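# Four arms raise a self-supporting ring of rafters

## Task

Leave the four rafters standing as a frame that carries its own weight. Each rafter's outer end must sit in the notched top of a post and reach beyond that post's centre. Its inner end must rest on top of the rafter coming from the neighbouring post, continuing around the whole ring so the middle stays open. No robot or other object may be holding any rafter at the end.

## Robot and tools

Robots: four i2rt Big YAM arms, arm1 to arm4, one at each corner of the work area. Each ends in a right hand with index, middle and ring fingers plus a thumb. Every finger and the thumb has four hinges, and each hinge has its own motor, so there are 16 in all. Base (base_link) poses in the scene frame, in metres: arm1 (+0.573, -0.579, +0.757), arm2 (+0.584, +0.584, +0.851), arm3 (-0.582, +0.574, +0.843), arm4 (-0.575, -0.582, +0.826). Each foot faces along its own +x. The hand reaches roughly 1.06 m from the joint1 axis.

Frames: all poses use one scene frame in metres, with the origin on the floor and +z up. The hand point moves rigidly with the palm. Its local axes are: +z toward the fingertips, +x across the palm away from the thumb, and +y out of the palm face. The printed hand position can be off, more so at long reach. hand_target is the pose the hand would have at the joint targets currently being driven.

move: one call is one action. Each of arm1, arm2, arm3 and arm4 is an optional object with these fields:
- joints: absolute targets, keyed by joint name, in rad. Ranges: joint1_rad -2.879..2.879 (positive turns counter-clockwise seen from above). joint2_rad 0..3.141 (shoulder). joint3_rad 0..3.019 (elbow, positive opens). joint4_rad -1.692..1.57 (positive tips the fingers up). joint5_rad -1.57..1.57 (positive swings the hand to the arm's right). joint6_rad -2.094..2.094 (positive rolls clockwise seen from behind the hand).
- target: an absolute hand pose as 7 numbers [x, y, z, qw, qx, qy, qz], in metres plus a unit quaternion, in the scene frame. The hand follows a straight line to it from hand_target.
- speed: top speed along that line, 0.002 to 4.3 m/s, default 0.25. Rotation is capped at twice this value in rad/s.
- min_time_s: 0.1 to 8 s, the shortest time any arm joint motion in that robot's part may take.

When target is given, joints may hold only the hand keys; any other key gets the call refused. cameras is a list drawn from arm1_cam_wrist to arm4_cam_wrist, cam_a, cam_b, cam_c, cam_d, cam_over, or "all". All parts of an action start together. Hand paths in one action finish together and stop after 10 s. No action runs longer than 15 s. A call with no action returns the full state and every image.

Hand keys (hand_index_mcp through hand_thumb_ipl) are absolute goals from -1 to +1, mapped linearly between each hinge's two stops. Moving toward -1 curls the hinge: _mcp bends at the knuckle, _pip and _dip bend the outer joints, and _abd spreads the finger away from the thumb. Straight values are: _mcp +0.75, _abd 0, _pip +0.58, _dip +0.70, thumb_cmc +0.71, thumb_axl +0.68, thumb_mcp +0.23, thumb_ipl +0.17. hand_current_limit runs from -1 to 1 and scales a current cap of 0 to 550 mA (start value +0.4). hand_speed runs from -0.96 to 1 and sets set-point speed as (n+1)/2 of 8.5 rad/s (start value -0.6). Any key left out keeps its last goal. If you resend the position currently read for a key, the grip loosens. On arm2, the ring_dip goal is capped at +79.6 degrees, roughly -0.46 on the key scale. Anything further is treated as that cap, and hand_goal_ring_dip shows the capped value.

wait: seconds from 0 to 10, plus optional cameras. It sends nothing new and returns the state. zoom_image: camera and region [x0, y0, x1, y1] in pixels of that camera's most recent image, with (0,0) at the top left and at most 504 in each dimension. Images are 896x504. finished_scene: optional scene (only 1). It ends the scene for good, and the frame must then stand unaided.

Reading results: the line "move" lists the robots that received motion. "as last shown" marks an arm that got no command. Status words per arm:
- done: within 1 cm and 2 degrees.
- off_target: resting short of the target, possibly still pushing.
- time_out: a stop; see on_its_own for the target that is still held.
- not_followed: a safety check held the motion back; also shown as "joint command not followed" or "pose unreachable".
- limit_stop_at_motor_heat: resend that target.

hand_state gives one word per motor: moving, goal, blocked or overload. <motor>_current_ma is positive when pushing toward -1. Joint velocities are in rad/s, and "within noise" means the arm is still. Torques are in N m and positive toward larger joint values; torques 3 and 4 wrap at ±28. MOTOR HOT appears at 85 °C. An OVER-TEMPERATURE FAULT at 100 °C drops the arm for 30 to 60 s.

Cautions: hand paths do not steer around objects or other arms. A hand lags its path and can overshoot, especially with the arm nearly straight. Fast joint moves can swing up to about 30 degrees past the target. Never let two robots press against each other, and never close a hand on another robot's fingers. The safety check can react too late and does not keep hands or wrist cameras apart. A finger motor drawing 495 mA or more for 5 s shuts down for 10 s. If a call in a reply is refused or hits a stop, the remaining calls in that reply are skipped. Do not knock, drop or push anything out of the work area or onto the floor, and do not let a rafter fall or let go of it while it is still moving. Loose pieces may occasionally be nudged by outside pushes.

Each tool is called after "Call:" as name(argument=value, ...) on one line, values as JSON.

## Session

Call:
move()

Scene clock: 0.00 s.
Joint torques (N m): no reading
Heat: arm1: hottest joint2_rad 31 °C; arm2: hottest joint1_rad 32 °C; arm3: hottest joint5_rad 33 °C; arm4: hottest joint1_rad 30 °C.
Joint velocities: within noise
arm1.joint_positions: joint1_rad=-0.235 joint2_rad=+0.644 joint3_rad=+1.363 joint4_rad=-1.267 joint5_rad=-0.096 joint6_rad=+1.125 hand_index_mcp=+0.753 hand_index_abd=+0.000 hand_index_pip=+0.577 hand_index_dip=+0.696 hand_middle_mcp=+0.753 hand_middle_abd=+0.000 hand_middle_pip=+0.577 hand_middle_dip=+0.696 hand_ring_mcp=+0.753 hand_ring_abd=+0.000 hand_ring_pip=+0.577 hand_ring_dip=+0.696 hand_thumb_cmc=+0.714 hand_thumb_axl=+0.677 hand_thumb_mcp=+0.226 hand_thumb_ipl=+0.168 hand_current_limit=+0.400 hand_speed=-0.600
arm1.joint_status: not commanded
arm1.hand_state: goal,goal,goal,goal,goal,goal,goal,goal,goal,goal,goal,goal,goal,goal,goal,goal
arm1.index_mcp_current_ma: -7
arm1.index_abd_current_ma: 10
arm1.index_pip_current_ma: -12
arm1.index_dip_current_ma: 10
arm1.middle_mcp_current_ma: 9
arm1.middle_abd_current_ma: 2
arm1.middle_pip_current_ma: 10
arm1.middle_dip_current_ma: -7
arm1.ring_mcp_current_ma: -1
arm1.ring_abd_current_ma: 9
arm1.ring_pip_current_ma: 7
arm1.ring_dip_current_ma: -8
arm1.thumb_cmc_current_ma: -3
arm1.thumb_axl_current_ma: 3
arm1.thumb_mcp_current_ma: 9
arm1.thumb_ipl_current_ma: 10
arm1.hand_goal_index_mcp: 0.754
arm1.hand_goal_index_abd: 0.000
arm1.hand_goal_index_pip: 0.576
arm1.hand_goal_index_dip: 0.696
arm1.hand_goal_middle_mcp: 0.754
arm1.hand_goal_middle_abd: 0.000
arm1.hand_goal_middle_pip: 0.576
arm1.hand_goal_middle_dip: 0.696
arm1.hand_goal_ring_mcp: 0.754
arm1.hand_goal_ring_abd: 0.000
arm1.hand_goal_ring_pip: 0.576
arm1.hand_goal_ring_dip: 0.696
arm1.hand_goal_thumb_cmc: 0.714
arm1.hand_goal_thumb_axl: 0.678
arm1.hand_goal_thumb_mcp: 0.226
arm1.hand_goal_thumb_ipl: 0.168
arm1.hand: x=+0.4884 y=-0.3090 z=+1.3009 quat_wxyz=(-0.390, +0.224, +0.843, +0.296) (m; scene frame)
arm1.hand_target: x=+0.4895 y=-0.3108 z=+1.3127 quat_wxyz=(-0.398, +0.221, +0.837, +0.303) (m; scene frame)
arm1.hand_status: not commanded
arm2.joint_positions: joint1_rad=-0.134 joint2_rad=+0.563 joint3_rad=+1.430 joint4_rad=-1.157 joint5_rad=-0.029 joint6_rad=+1.065 hand_index_mcp=+0.753 hand_index_abd=+0.000 hand_index_pip=+0.577 hand_index_dip=+0.696 hand_middle_mcp=+0.753 hand_middle_abd=+0.000 hand_middle_pip=+0.577 hand_middle_dip=+0.696 hand_ring_mcp=+0.753 hand_ring_abd=+0.000 hand_ring_pip=+0.577 hand_ring_dip=+0.696 hand_thumb_cmc=+0.714 hand_thumb_axl=+0.677 hand_thumb_mcp=+0.226 hand_thumb_ipl=+0.168 hand_current_limit=+0.400 hand_speed=-0.600
arm2.joint_status: not commanded
arm2.hand_state: goal,goal,goal,goal,goal,goal,goal,goal,goal,goal,goal,goal,goal,goal,goal,goal
arm2.index_mcp_current_ma: -4
arm2.index_abd_current_ma: 8
arm2.index_pip_current_ma: 8
arm2.index_dip_current_ma: -8
arm2.middle_mcp_current_ma: -4
arm2.middle_abd_current_ma: -1
arm2.middle_pip_current_ma: 2
arm2.middle_dip_current_ma: -6
arm2.ring_mcp_current_ma: 6
arm2.ring_abd_current_ma: -7
arm2.ring_pip_current_ma: -8
arm2.ring_dip_current_ma: 2
arm2.thumb_cmc_current_ma: 1
arm2.thumb_axl_current_ma: 11
arm2.thumb_mcp_current_ma: -3
arm2.thumb_ipl_current_ma: -7
arm2.hand_goal_index_mcp: 0.754
arm2.hand_goal_index_abd: 0.000
arm2.hand_goal_index_pip: 0.576
arm2.hand_goal_index_dip: 0.696
arm2.hand_goal_middle_mcp: 0.754
arm2.hand_goal_middle_abd: 0.000
arm2.hand_goal_middle_pip: 0.576
arm2.hand_goal_middle_dip: 0.696
arm2.hand_goal_ring_mcp: 0.754
arm2.hand_goal_ring_abd: 0.000
arm2.hand_goal_ring_pip: 0.576
arm2.hand_goal_ring_dip: 0.696
arm2.hand_goal_thumb_cmc: 0.714
arm2.hand_goal_thumb_axl: 0.678
arm2.hand_goal_thumb_mcp: 0.226
arm2.hand_goal_thumb_ipl: 0.168
arm2.hand: x=+0.3528 y=+0.5084 z=+1.4820 quat_wxyz=(+0.595, +0.442, -0.670, +0.046) (m; scene frame)
arm2.hand_target: x=+0.3562 y=+0.5107 z=+1.4911 quat_wxyz=(+0.604, +0.438, -0.664, +0.047) (m; scene frame)
arm2.hand_status: not commanded
arm3.joint_positions: joint1_rad=-0.101 joint2_rad=+0.583 joint3_rad=+1.362 joint4_rad=-1.306 joint5_rad=+0.063 joint6_rad=+1.071 hand_index_mcp=+0.753 hand_index_abd=+0.000 hand_index_pip=+0.577 hand_index_dip=+0.696 hand_middle_mcp=+0.753 hand_middle_abd=+0.000 hand_middle_pip=+0.577 hand_middle_dip=+0.696 hand_ring_mcp=+0.753 hand_ring_abd=+0.000 hand_ring_pip=+0.577 hand_ring_dip=+0.696 hand_thumb_cmc=+0.714 hand_thumb_axl=+0.677 hand_thumb_mcp=+0.226 hand_thumb_ipl=+0.168 hand_current_limit=+0.400 hand_speed=-0.600
arm3.joint_status: not commanded
arm3.hand_state: goal,goal,goal,goal,goal,goal,goal,goal,goal,goal,goal,goal,goal,goal,goal,goal
arm3.index_mcp_current_ma: 3
arm3.index_abd_current_ma: -5
arm3.index_pip_current_ma: 1
arm3.index_dip_current_ma: 0
arm3.middle_mcp_current_ma: -1
arm3.middle_abd_current_ma: -8
arm3.middle_pip_current_ma: 0
arm3.middle_dip_current_ma: -5
arm3.ring_mcp_current_ma: -9
arm3.ring_abd_current_ma: -9
arm3.ring_pip_current_ma: -16
arm3.ring_dip_current_ma: -12
arm3.thumb_cmc_current_ma: 8
arm3.thumb_axl_current_ma: 15
arm3.thumb_mcp_current_ma: 16
arm3.thumb_ipl_current_ma: -20
arm3.hand_goal_index_mcp: 0.754
arm3.hand_goal_index_abd: 0.000
arm3.hand_goal_index_pip: 0.576
arm3.hand_goal_index_dip: 0.696
arm3.hand_goal_middle_mcp: 0.754
arm3.hand_goal_middle_abd: 0.000
arm3.hand_goal_middle_pip: 0.576
arm3.hand_goal_middle_dip: 0.696
arm3.hand_goal_ring_mcp: 0.754
arm3.hand_goal_ring_abd: 0.000
arm3.hand_goal_ring_pip: 0.576
arm3.hand_goal_ring_dip: 0.696
arm3.hand_goal_thumb_cmc: 0.714
arm3.hand_goal_thumb_axl: 0.678
arm3.hand_goal_thumb_mcp: 0.226
arm3.hand_goal_thumb_ipl: 0.168
arm3.hand: x=-0.4850 y=+0.3387 z=+1.4023 quat_wxyz=(+0.328, +0.855, -0.149, +0.373) (m; scene frame)
arm3.hand_target: x=-0.4869 y=+0.3409 z=+1.4122 quat_wxyz=(+0.334, +0.849, -0.149, +0.381) (m; scene frame)
arm3.hand_status: not commanded
arm4.joint_positions: joint1_rad=-0.014 joint2_rad=+0.627 joint3_rad=+1.344 joint4_rad=-1.295 joint5_rad=+0.109 joint6_rad=+1.042 hand_index_mcp=+0.753 hand_index_abd=+0.000 hand_index_pip=+0.577 hand_index_dip=+0.696 hand_middle_mcp=+0.753 hand_middle_abd=+0.000 hand_middle_pip=+0.577 hand_middle_dip=+0.696 hand_ring_mcp=+0.753 hand_ring_abd=+0.000 hand_ring_pip=+0.577 hand_ring_dip=+0.696 hand_thumb_cmc=+0.714 hand_thumb_axl=+0.677 hand_thumb_mcp=+0.226 hand_thumb_ipl=+0.168 hand_current_limit=+0.400 hand_speed=-0.600
arm4.joint_status: not commanded
arm4.hand_state: goal,goal,goal,goal,goal,goal,goal,goal,goal,goal,goal,goal,goal,goal,goal,goal
arm4.index_mcp_current_ma: 13
arm4.index_abd_current_ma: 10
arm4.index_pip_current_ma: 1
arm4.index_dip_current_ma: 7
arm4.middle_mcp_current_ma: 1
arm4.middle_abd_current_ma: -3
arm4.middle_pip_current_ma: 2
arm4.middle_dip_current_ma: 6
arm4.ring_mcp_current_ma: 3
arm4.ring_abd_current_ma: -11
arm4.ring_pip_current_ma: -3
arm4.ring_dip_current_ma: 1
arm4.thumb_cmc_current_ma: 3
arm4.thumb_axl_current_ma: -7
arm4.thumb_mcp_current_ma: -5
arm4.thumb_ipl_current_ma: 14
arm4.hand_goal_index_mcp: 0.754
arm4.hand_goal_index_abd: 0.000
arm4.hand_goal_index_pip: 0.576
arm4.hand_goal_index_dip: 0.696
arm4.hand_goal_middle_mcp: 0.754
arm4.hand_goal_middle_abd: 0.000
arm4.hand_goal_middle_pip: 0.576
arm4.hand_goal_middle_dip: 0.696
arm4.hand_goal_ring_mcp: 0.754
arm4.hand_goal_ring_abd: 0.000
arm4.hand_goal_ring_pip: 0.576
arm4.hand_goal_ring_dip: 0.696
arm4.hand_goal_thumb_cmc: 0.714
arm4.hand_goal_thumb_axl: 0.678
arm4.hand_goal_thumb_mcp: 0.226
arm4.hand_goal_thumb_ipl: 0.168
arm4.hand: x=-0.3264 y=-0.4587 z=+1.3730 quat_wxyz=(-0.022, +0.699, +0.535, +0.475) (m; scene frame)
arm4.hand_target: x=-0.3280 y=-0.4604 z=+1.3816 quat_wxyz=(-0.024, +0.695, +0.532, +0.483) (m; scene frame)
arm4.hand_status: not commanded
pictures: arm1_cam_wrist, arm2_cam_wrist, arm3_cam_wrist, arm4_cam_wrist, cam_a, cam_b, cam_c, cam_d, cam_over

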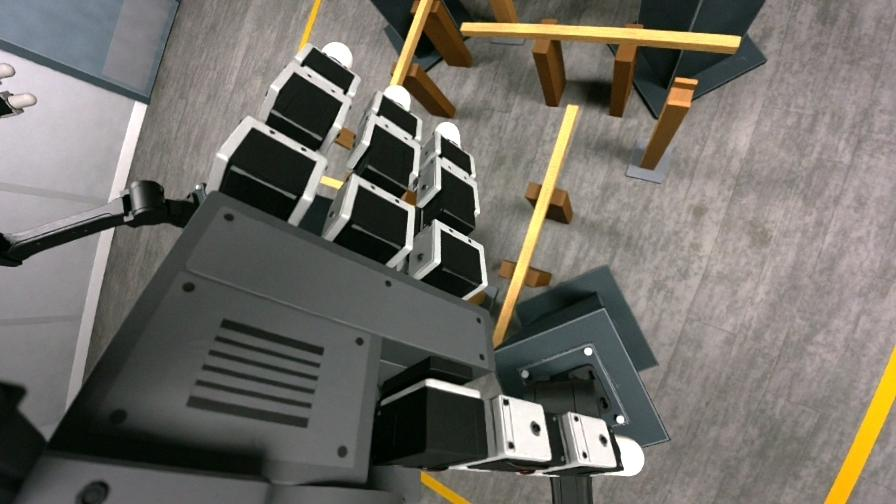

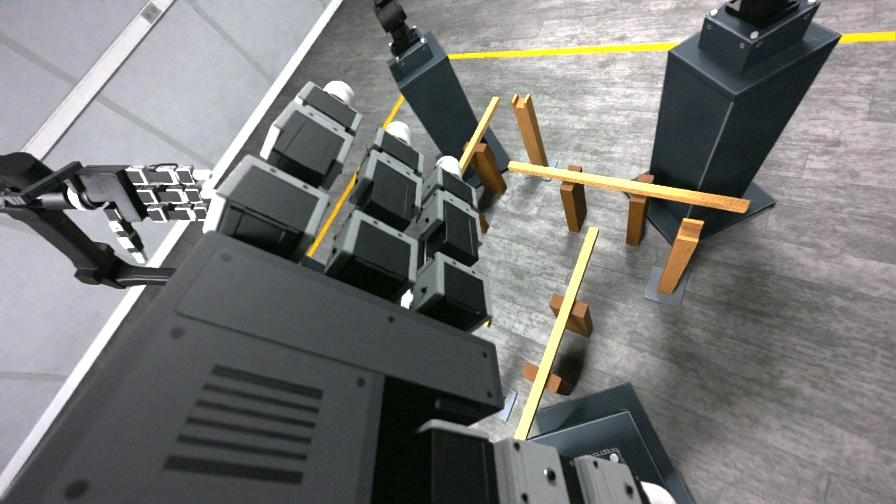

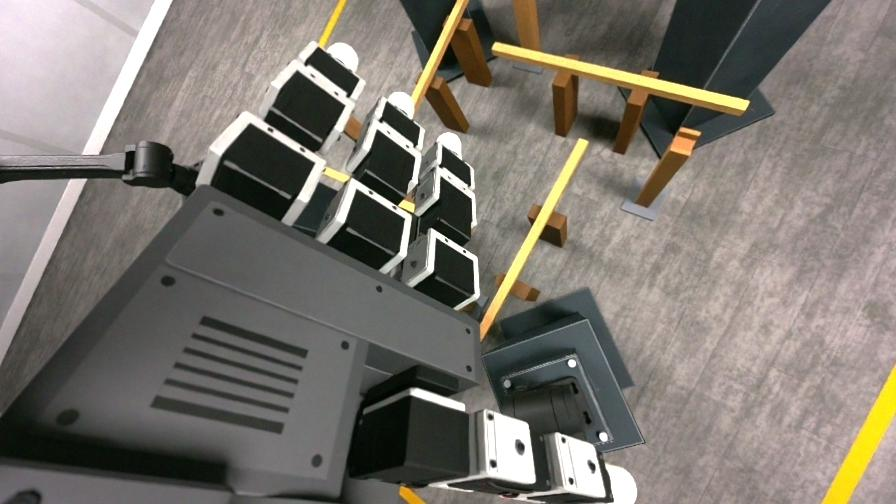

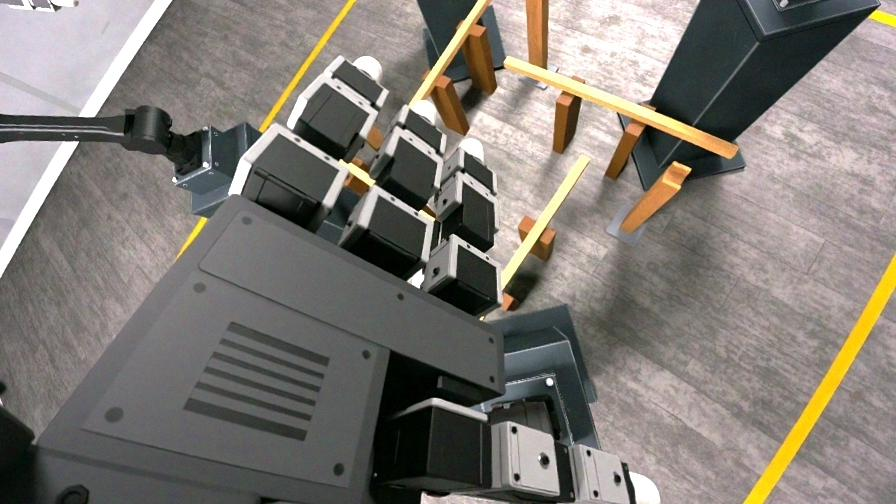

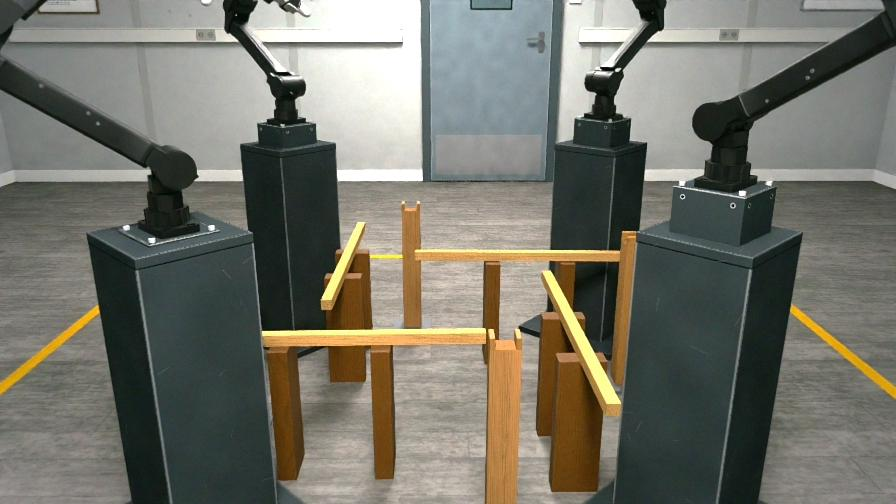

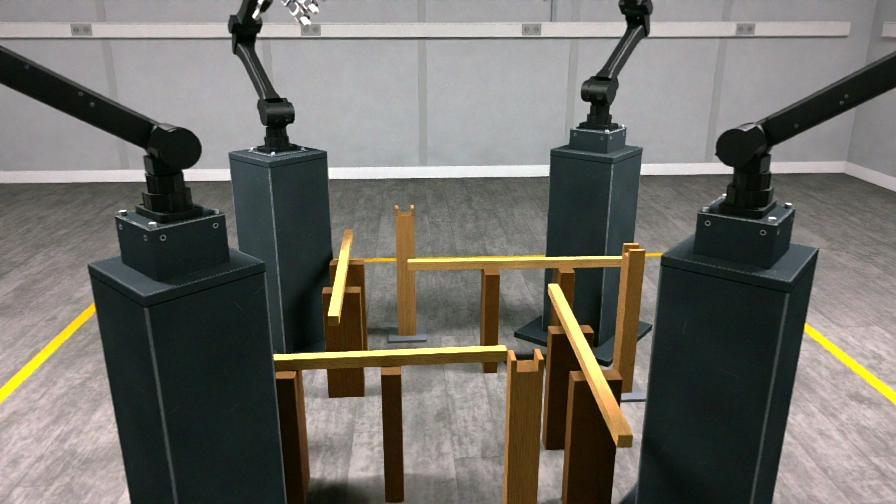

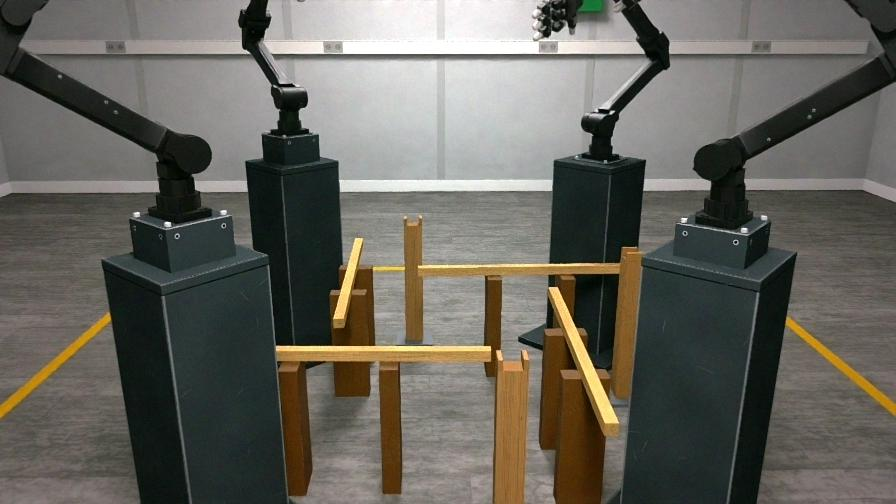

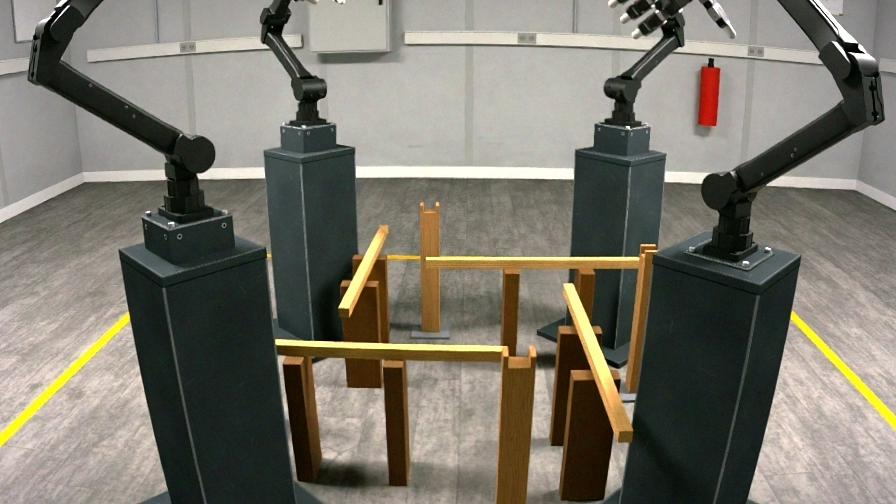

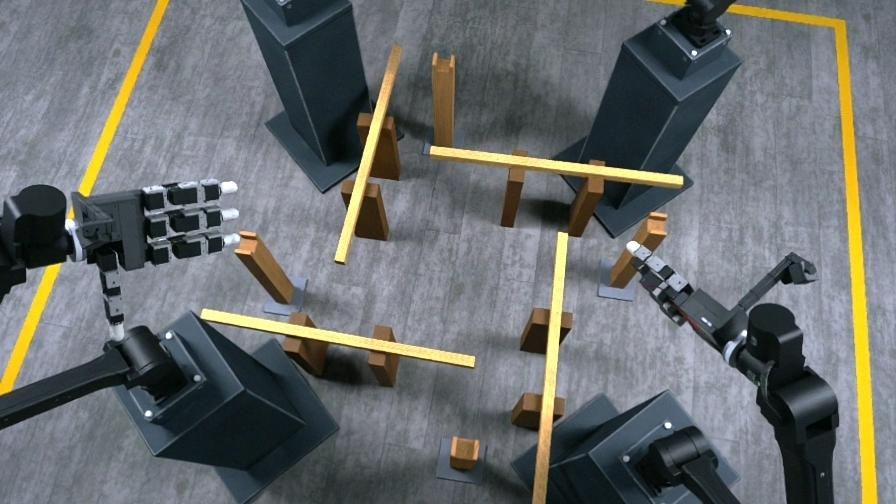

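Call:
zoom_image(camera="cam_over", region=[200, 20, 450, 270])

Call:
zoom_image(camera="cam_over", region=[410, 40, 710, 310])

Call:
zoom_image(camera="cam_over", region=[190, 220, 490, 504])

Call:
zoom_image(camera="cam_over", region=[420, 220, 720, 504])

Call:
zoom_image(camera="cam_a", region=[230, 180, 660, 504])

Call:
zoom_image(camera="cam_b", region=[230, 180, 660, 504])

Call:
zoom_image(camera="cam_c", region=[230, 180, 660, 504])

Call:
zoom_image(camera="cam_d", region=[230, 180, 660, 504])

Scaled by 2.016.

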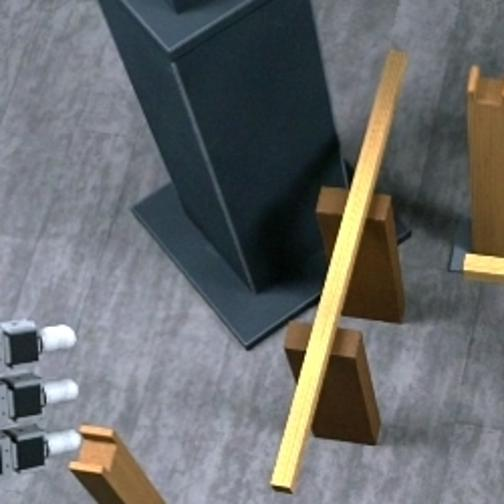

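Scaled by 1.680.

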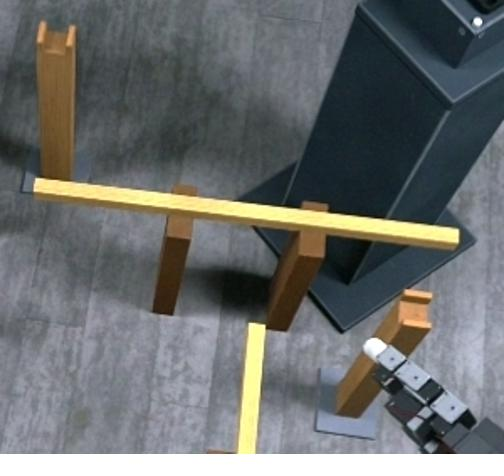

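Scaled by 1.680.

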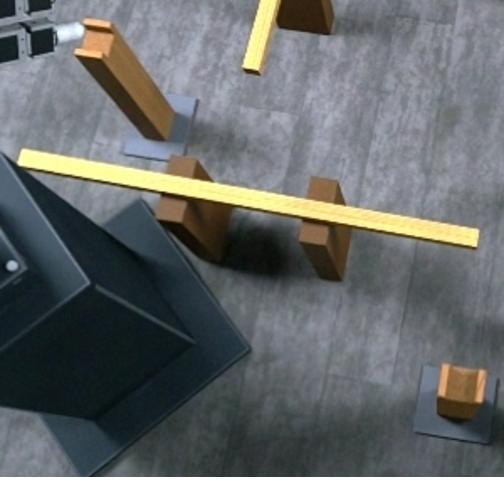

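Scaled by 1.680.

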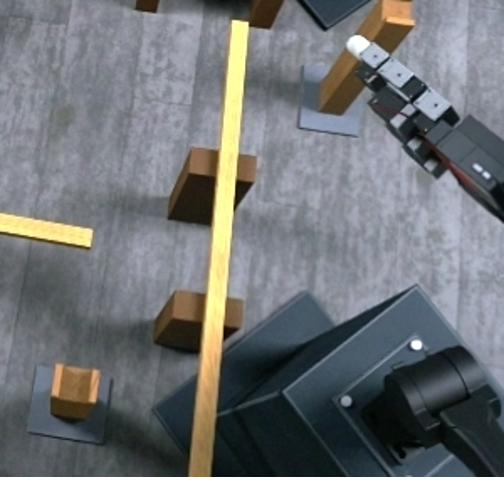

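Scaled by 1.172.

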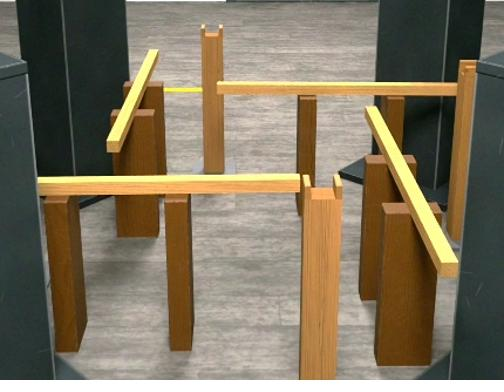

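Scaled by 1.172.

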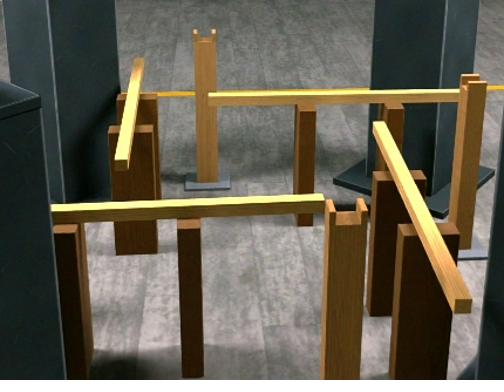

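Scaled by 1.172.

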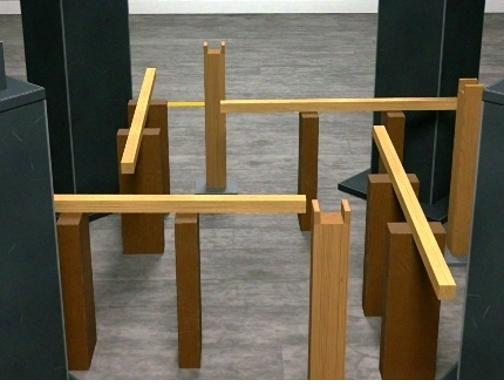

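Scaled by 1.172.

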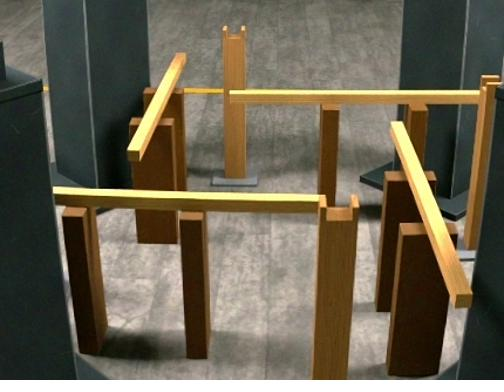

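Call:
zoom_image(camera="cam_over", region=[60, 290, 360, 504])

Call:
zoom_image(camera="cam_over", region=[560, 340, 860, 504])

Call:
zoom_image(camera="cam_over", region=[550, 0, 800, 200])

Call:
zoom_image(camera="cam_over", region=[200, 0, 450, 200])

Scaled by 1.680.

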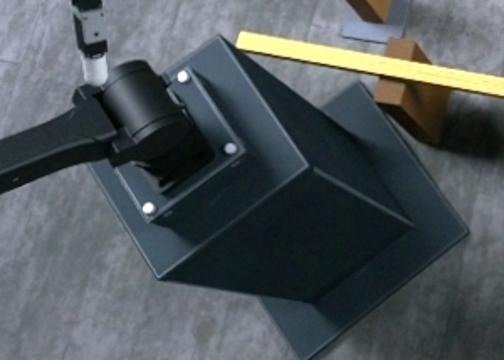

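Scaled by 1.680.

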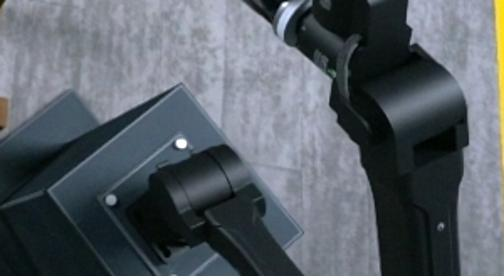

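Scaled by 2.016.

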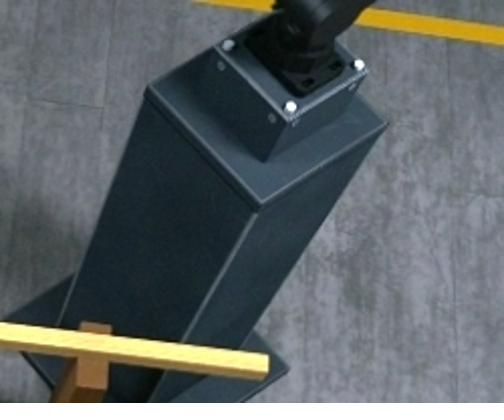

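Scaled by 2.016.

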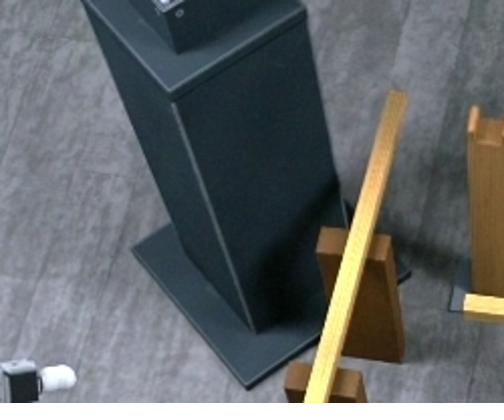

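Call:
zoom_image(camera="cam_a", region=[80, 140, 300, 260])

Call:
zoom_image(camera="cam_a", region=[610, 80, 830, 260])

Call:
zoom_image(camera="cam_a", region=[220, 60, 360, 200])

Call:
zoom_image(camera="cam_a", region=[530, 60, 670, 200])

Scaled by 2.291.

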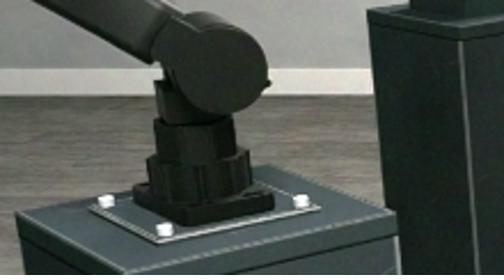

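Scaled by 2.291.

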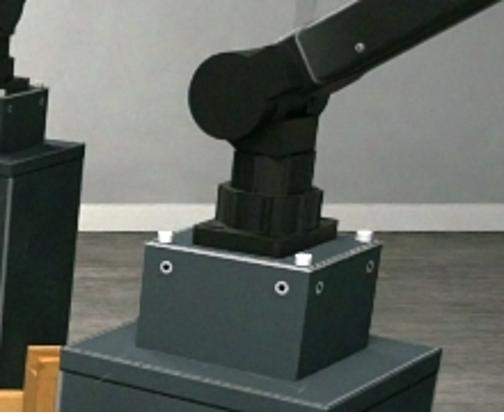

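Scaled by 3.600.

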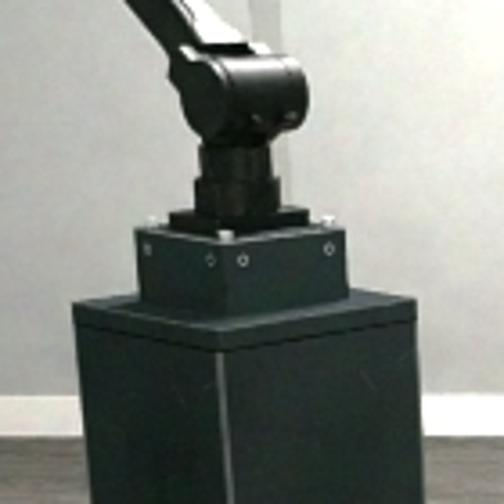

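Scaled by 3.600.

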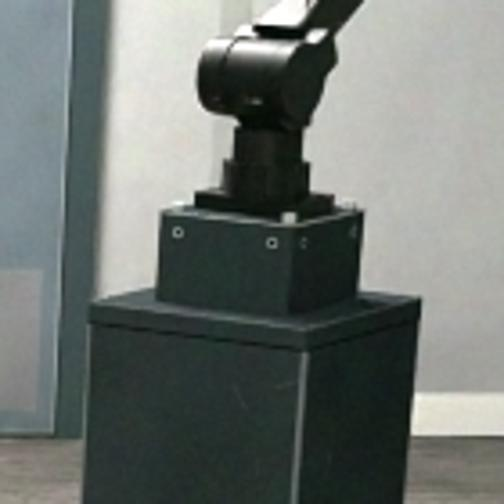

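Call:
zoom_image(camera="cam_b", region=[80, 160, 300, 280])

Call:
zoom_image(camera="cam_b", region=[640, 120, 860, 280])

Call:
zoom_image(camera="cam_b", region=[210, 80, 350, 220])

Call:
zoom_image(camera="cam_b", region=[530, 70, 670, 210])

Call:
zoom_image(camera="cam_d", region=[100, 160, 320, 280])

Call:
zoom_image(camera="cam_d", region=[630, 160, 850, 280])

Call:
zoom_image(camera="cam_d", region=[240, 60, 380, 200])

Call:
zoom_image(camera="cam_d", region=[560, 60, 700, 200])

Scaled by 2.291.

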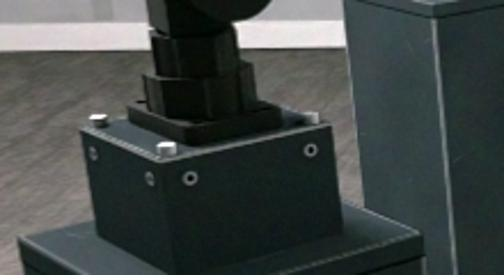

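Scaled by 2.291.

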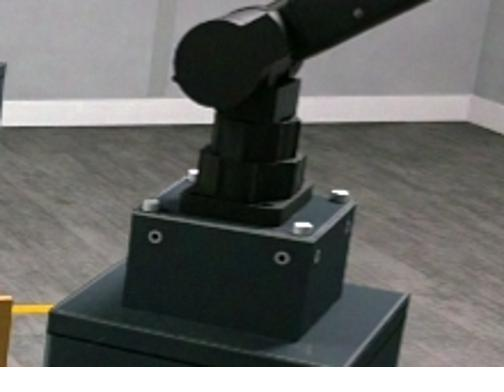

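Scaled by 3.600.

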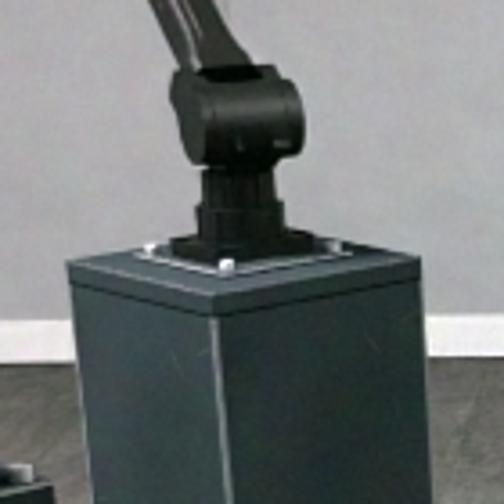

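Scaled by 3.600.

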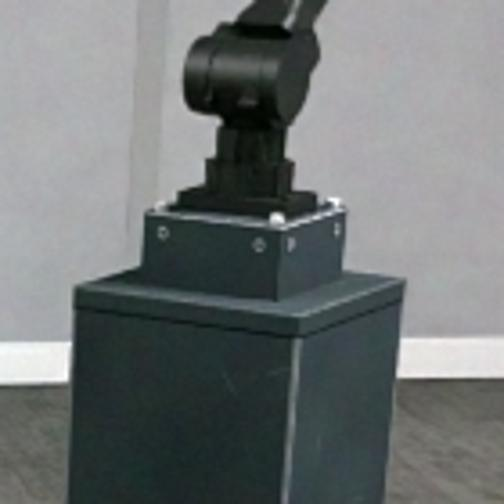

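Scaled by 2.291.

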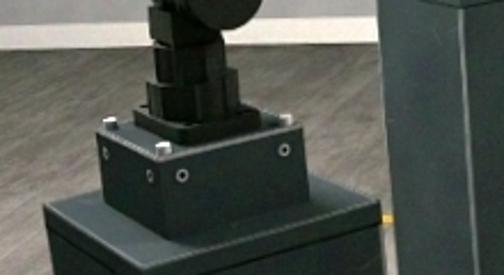

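Scaled by 2.291.

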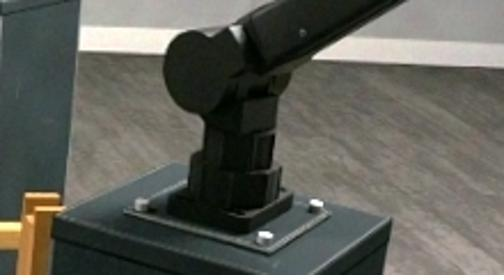

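Scaled by 3.600.

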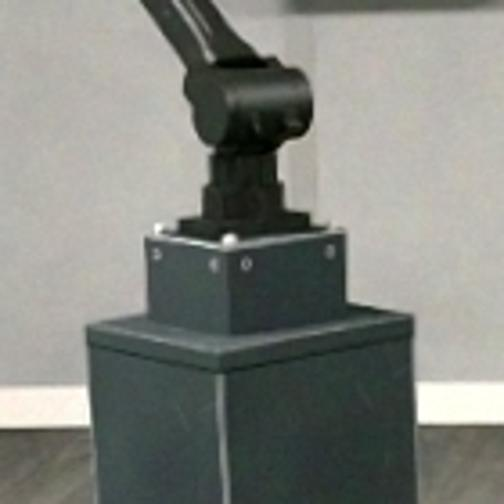

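Scaled by 3.600.

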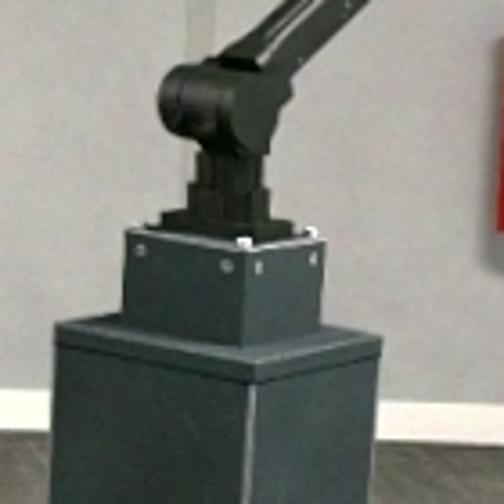

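Call:
zoom_image(camera="cam_a", region=[250, 310, 400, 400])

Call:
zoom_image(camera="cam_a", region=[360, 310, 540, 420])

Call:
zoom_image(camera="cam_a", region=[530, 260, 650, 420])

Call:
zoom_image(camera="cam_a", region=[390, 190, 650, 290])

Call:
zoom_image(camera="cam_a", region=[310, 210, 390, 330])

Call:
zoom_image(camera="cam_b", region=[260, 330, 420, 420])

Call:
zoom_image(camera="cam_b", region=[370, 320, 560, 430])

Call:
zoom_image(camera="cam_b", region=[530, 270, 660, 460])

Call:
zoom_image(camera="cam_b", region=[390, 190, 660, 300])

Call:
zoom_image(camera="cam_b", region=[310, 220, 380, 340])

Scaled by 3.360.

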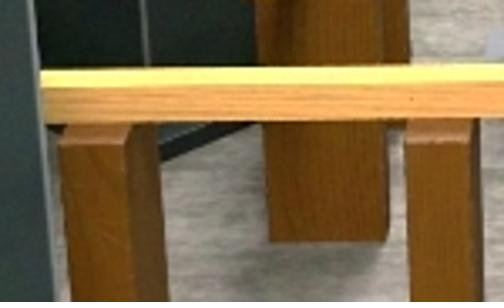

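Scaled by 2.800.

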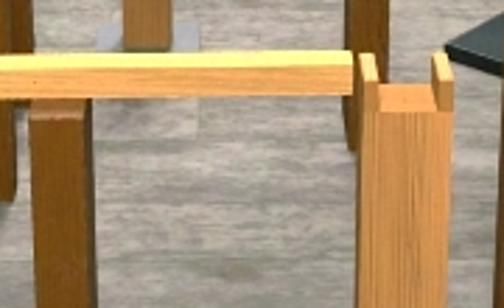

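Scaled by 3.150.

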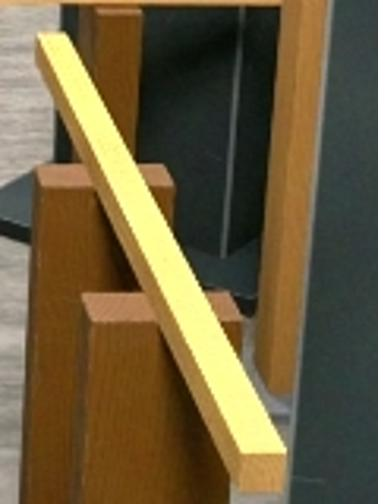

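Scaled by 1.938.

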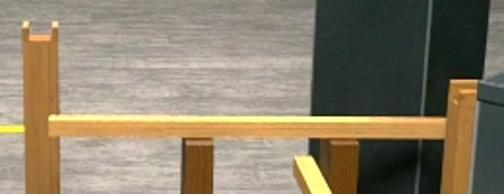

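Scaled by 4.200.

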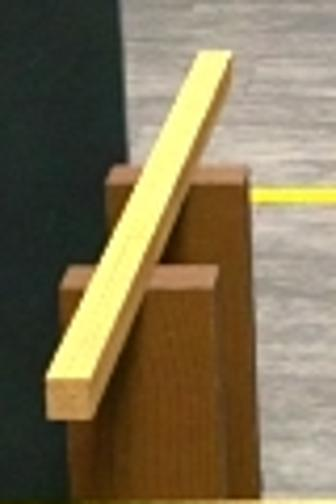

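Scaled by 3.150.

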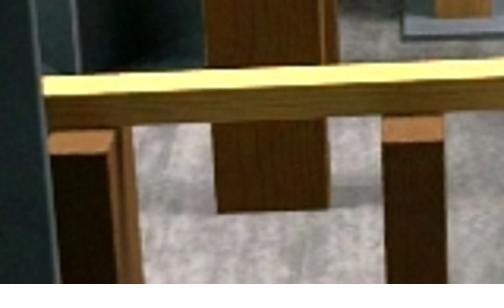

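Scaled by 2.653.

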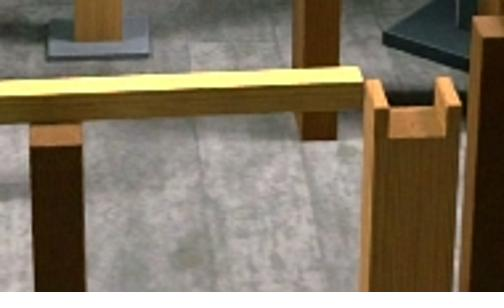

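Scaled by 2.653.

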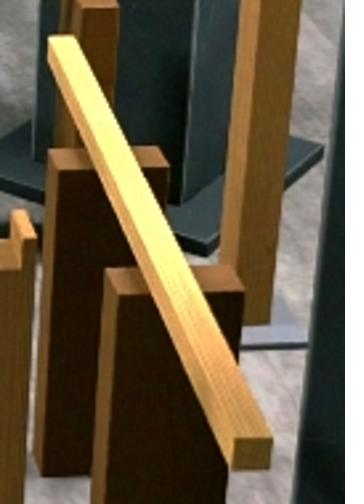

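Scaled by 1.867.

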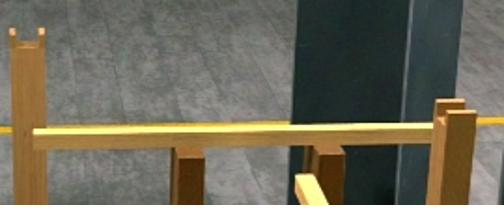

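Scaled by 4.200.

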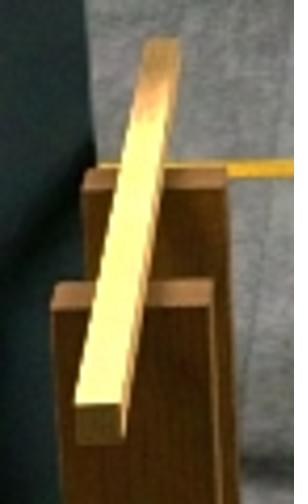

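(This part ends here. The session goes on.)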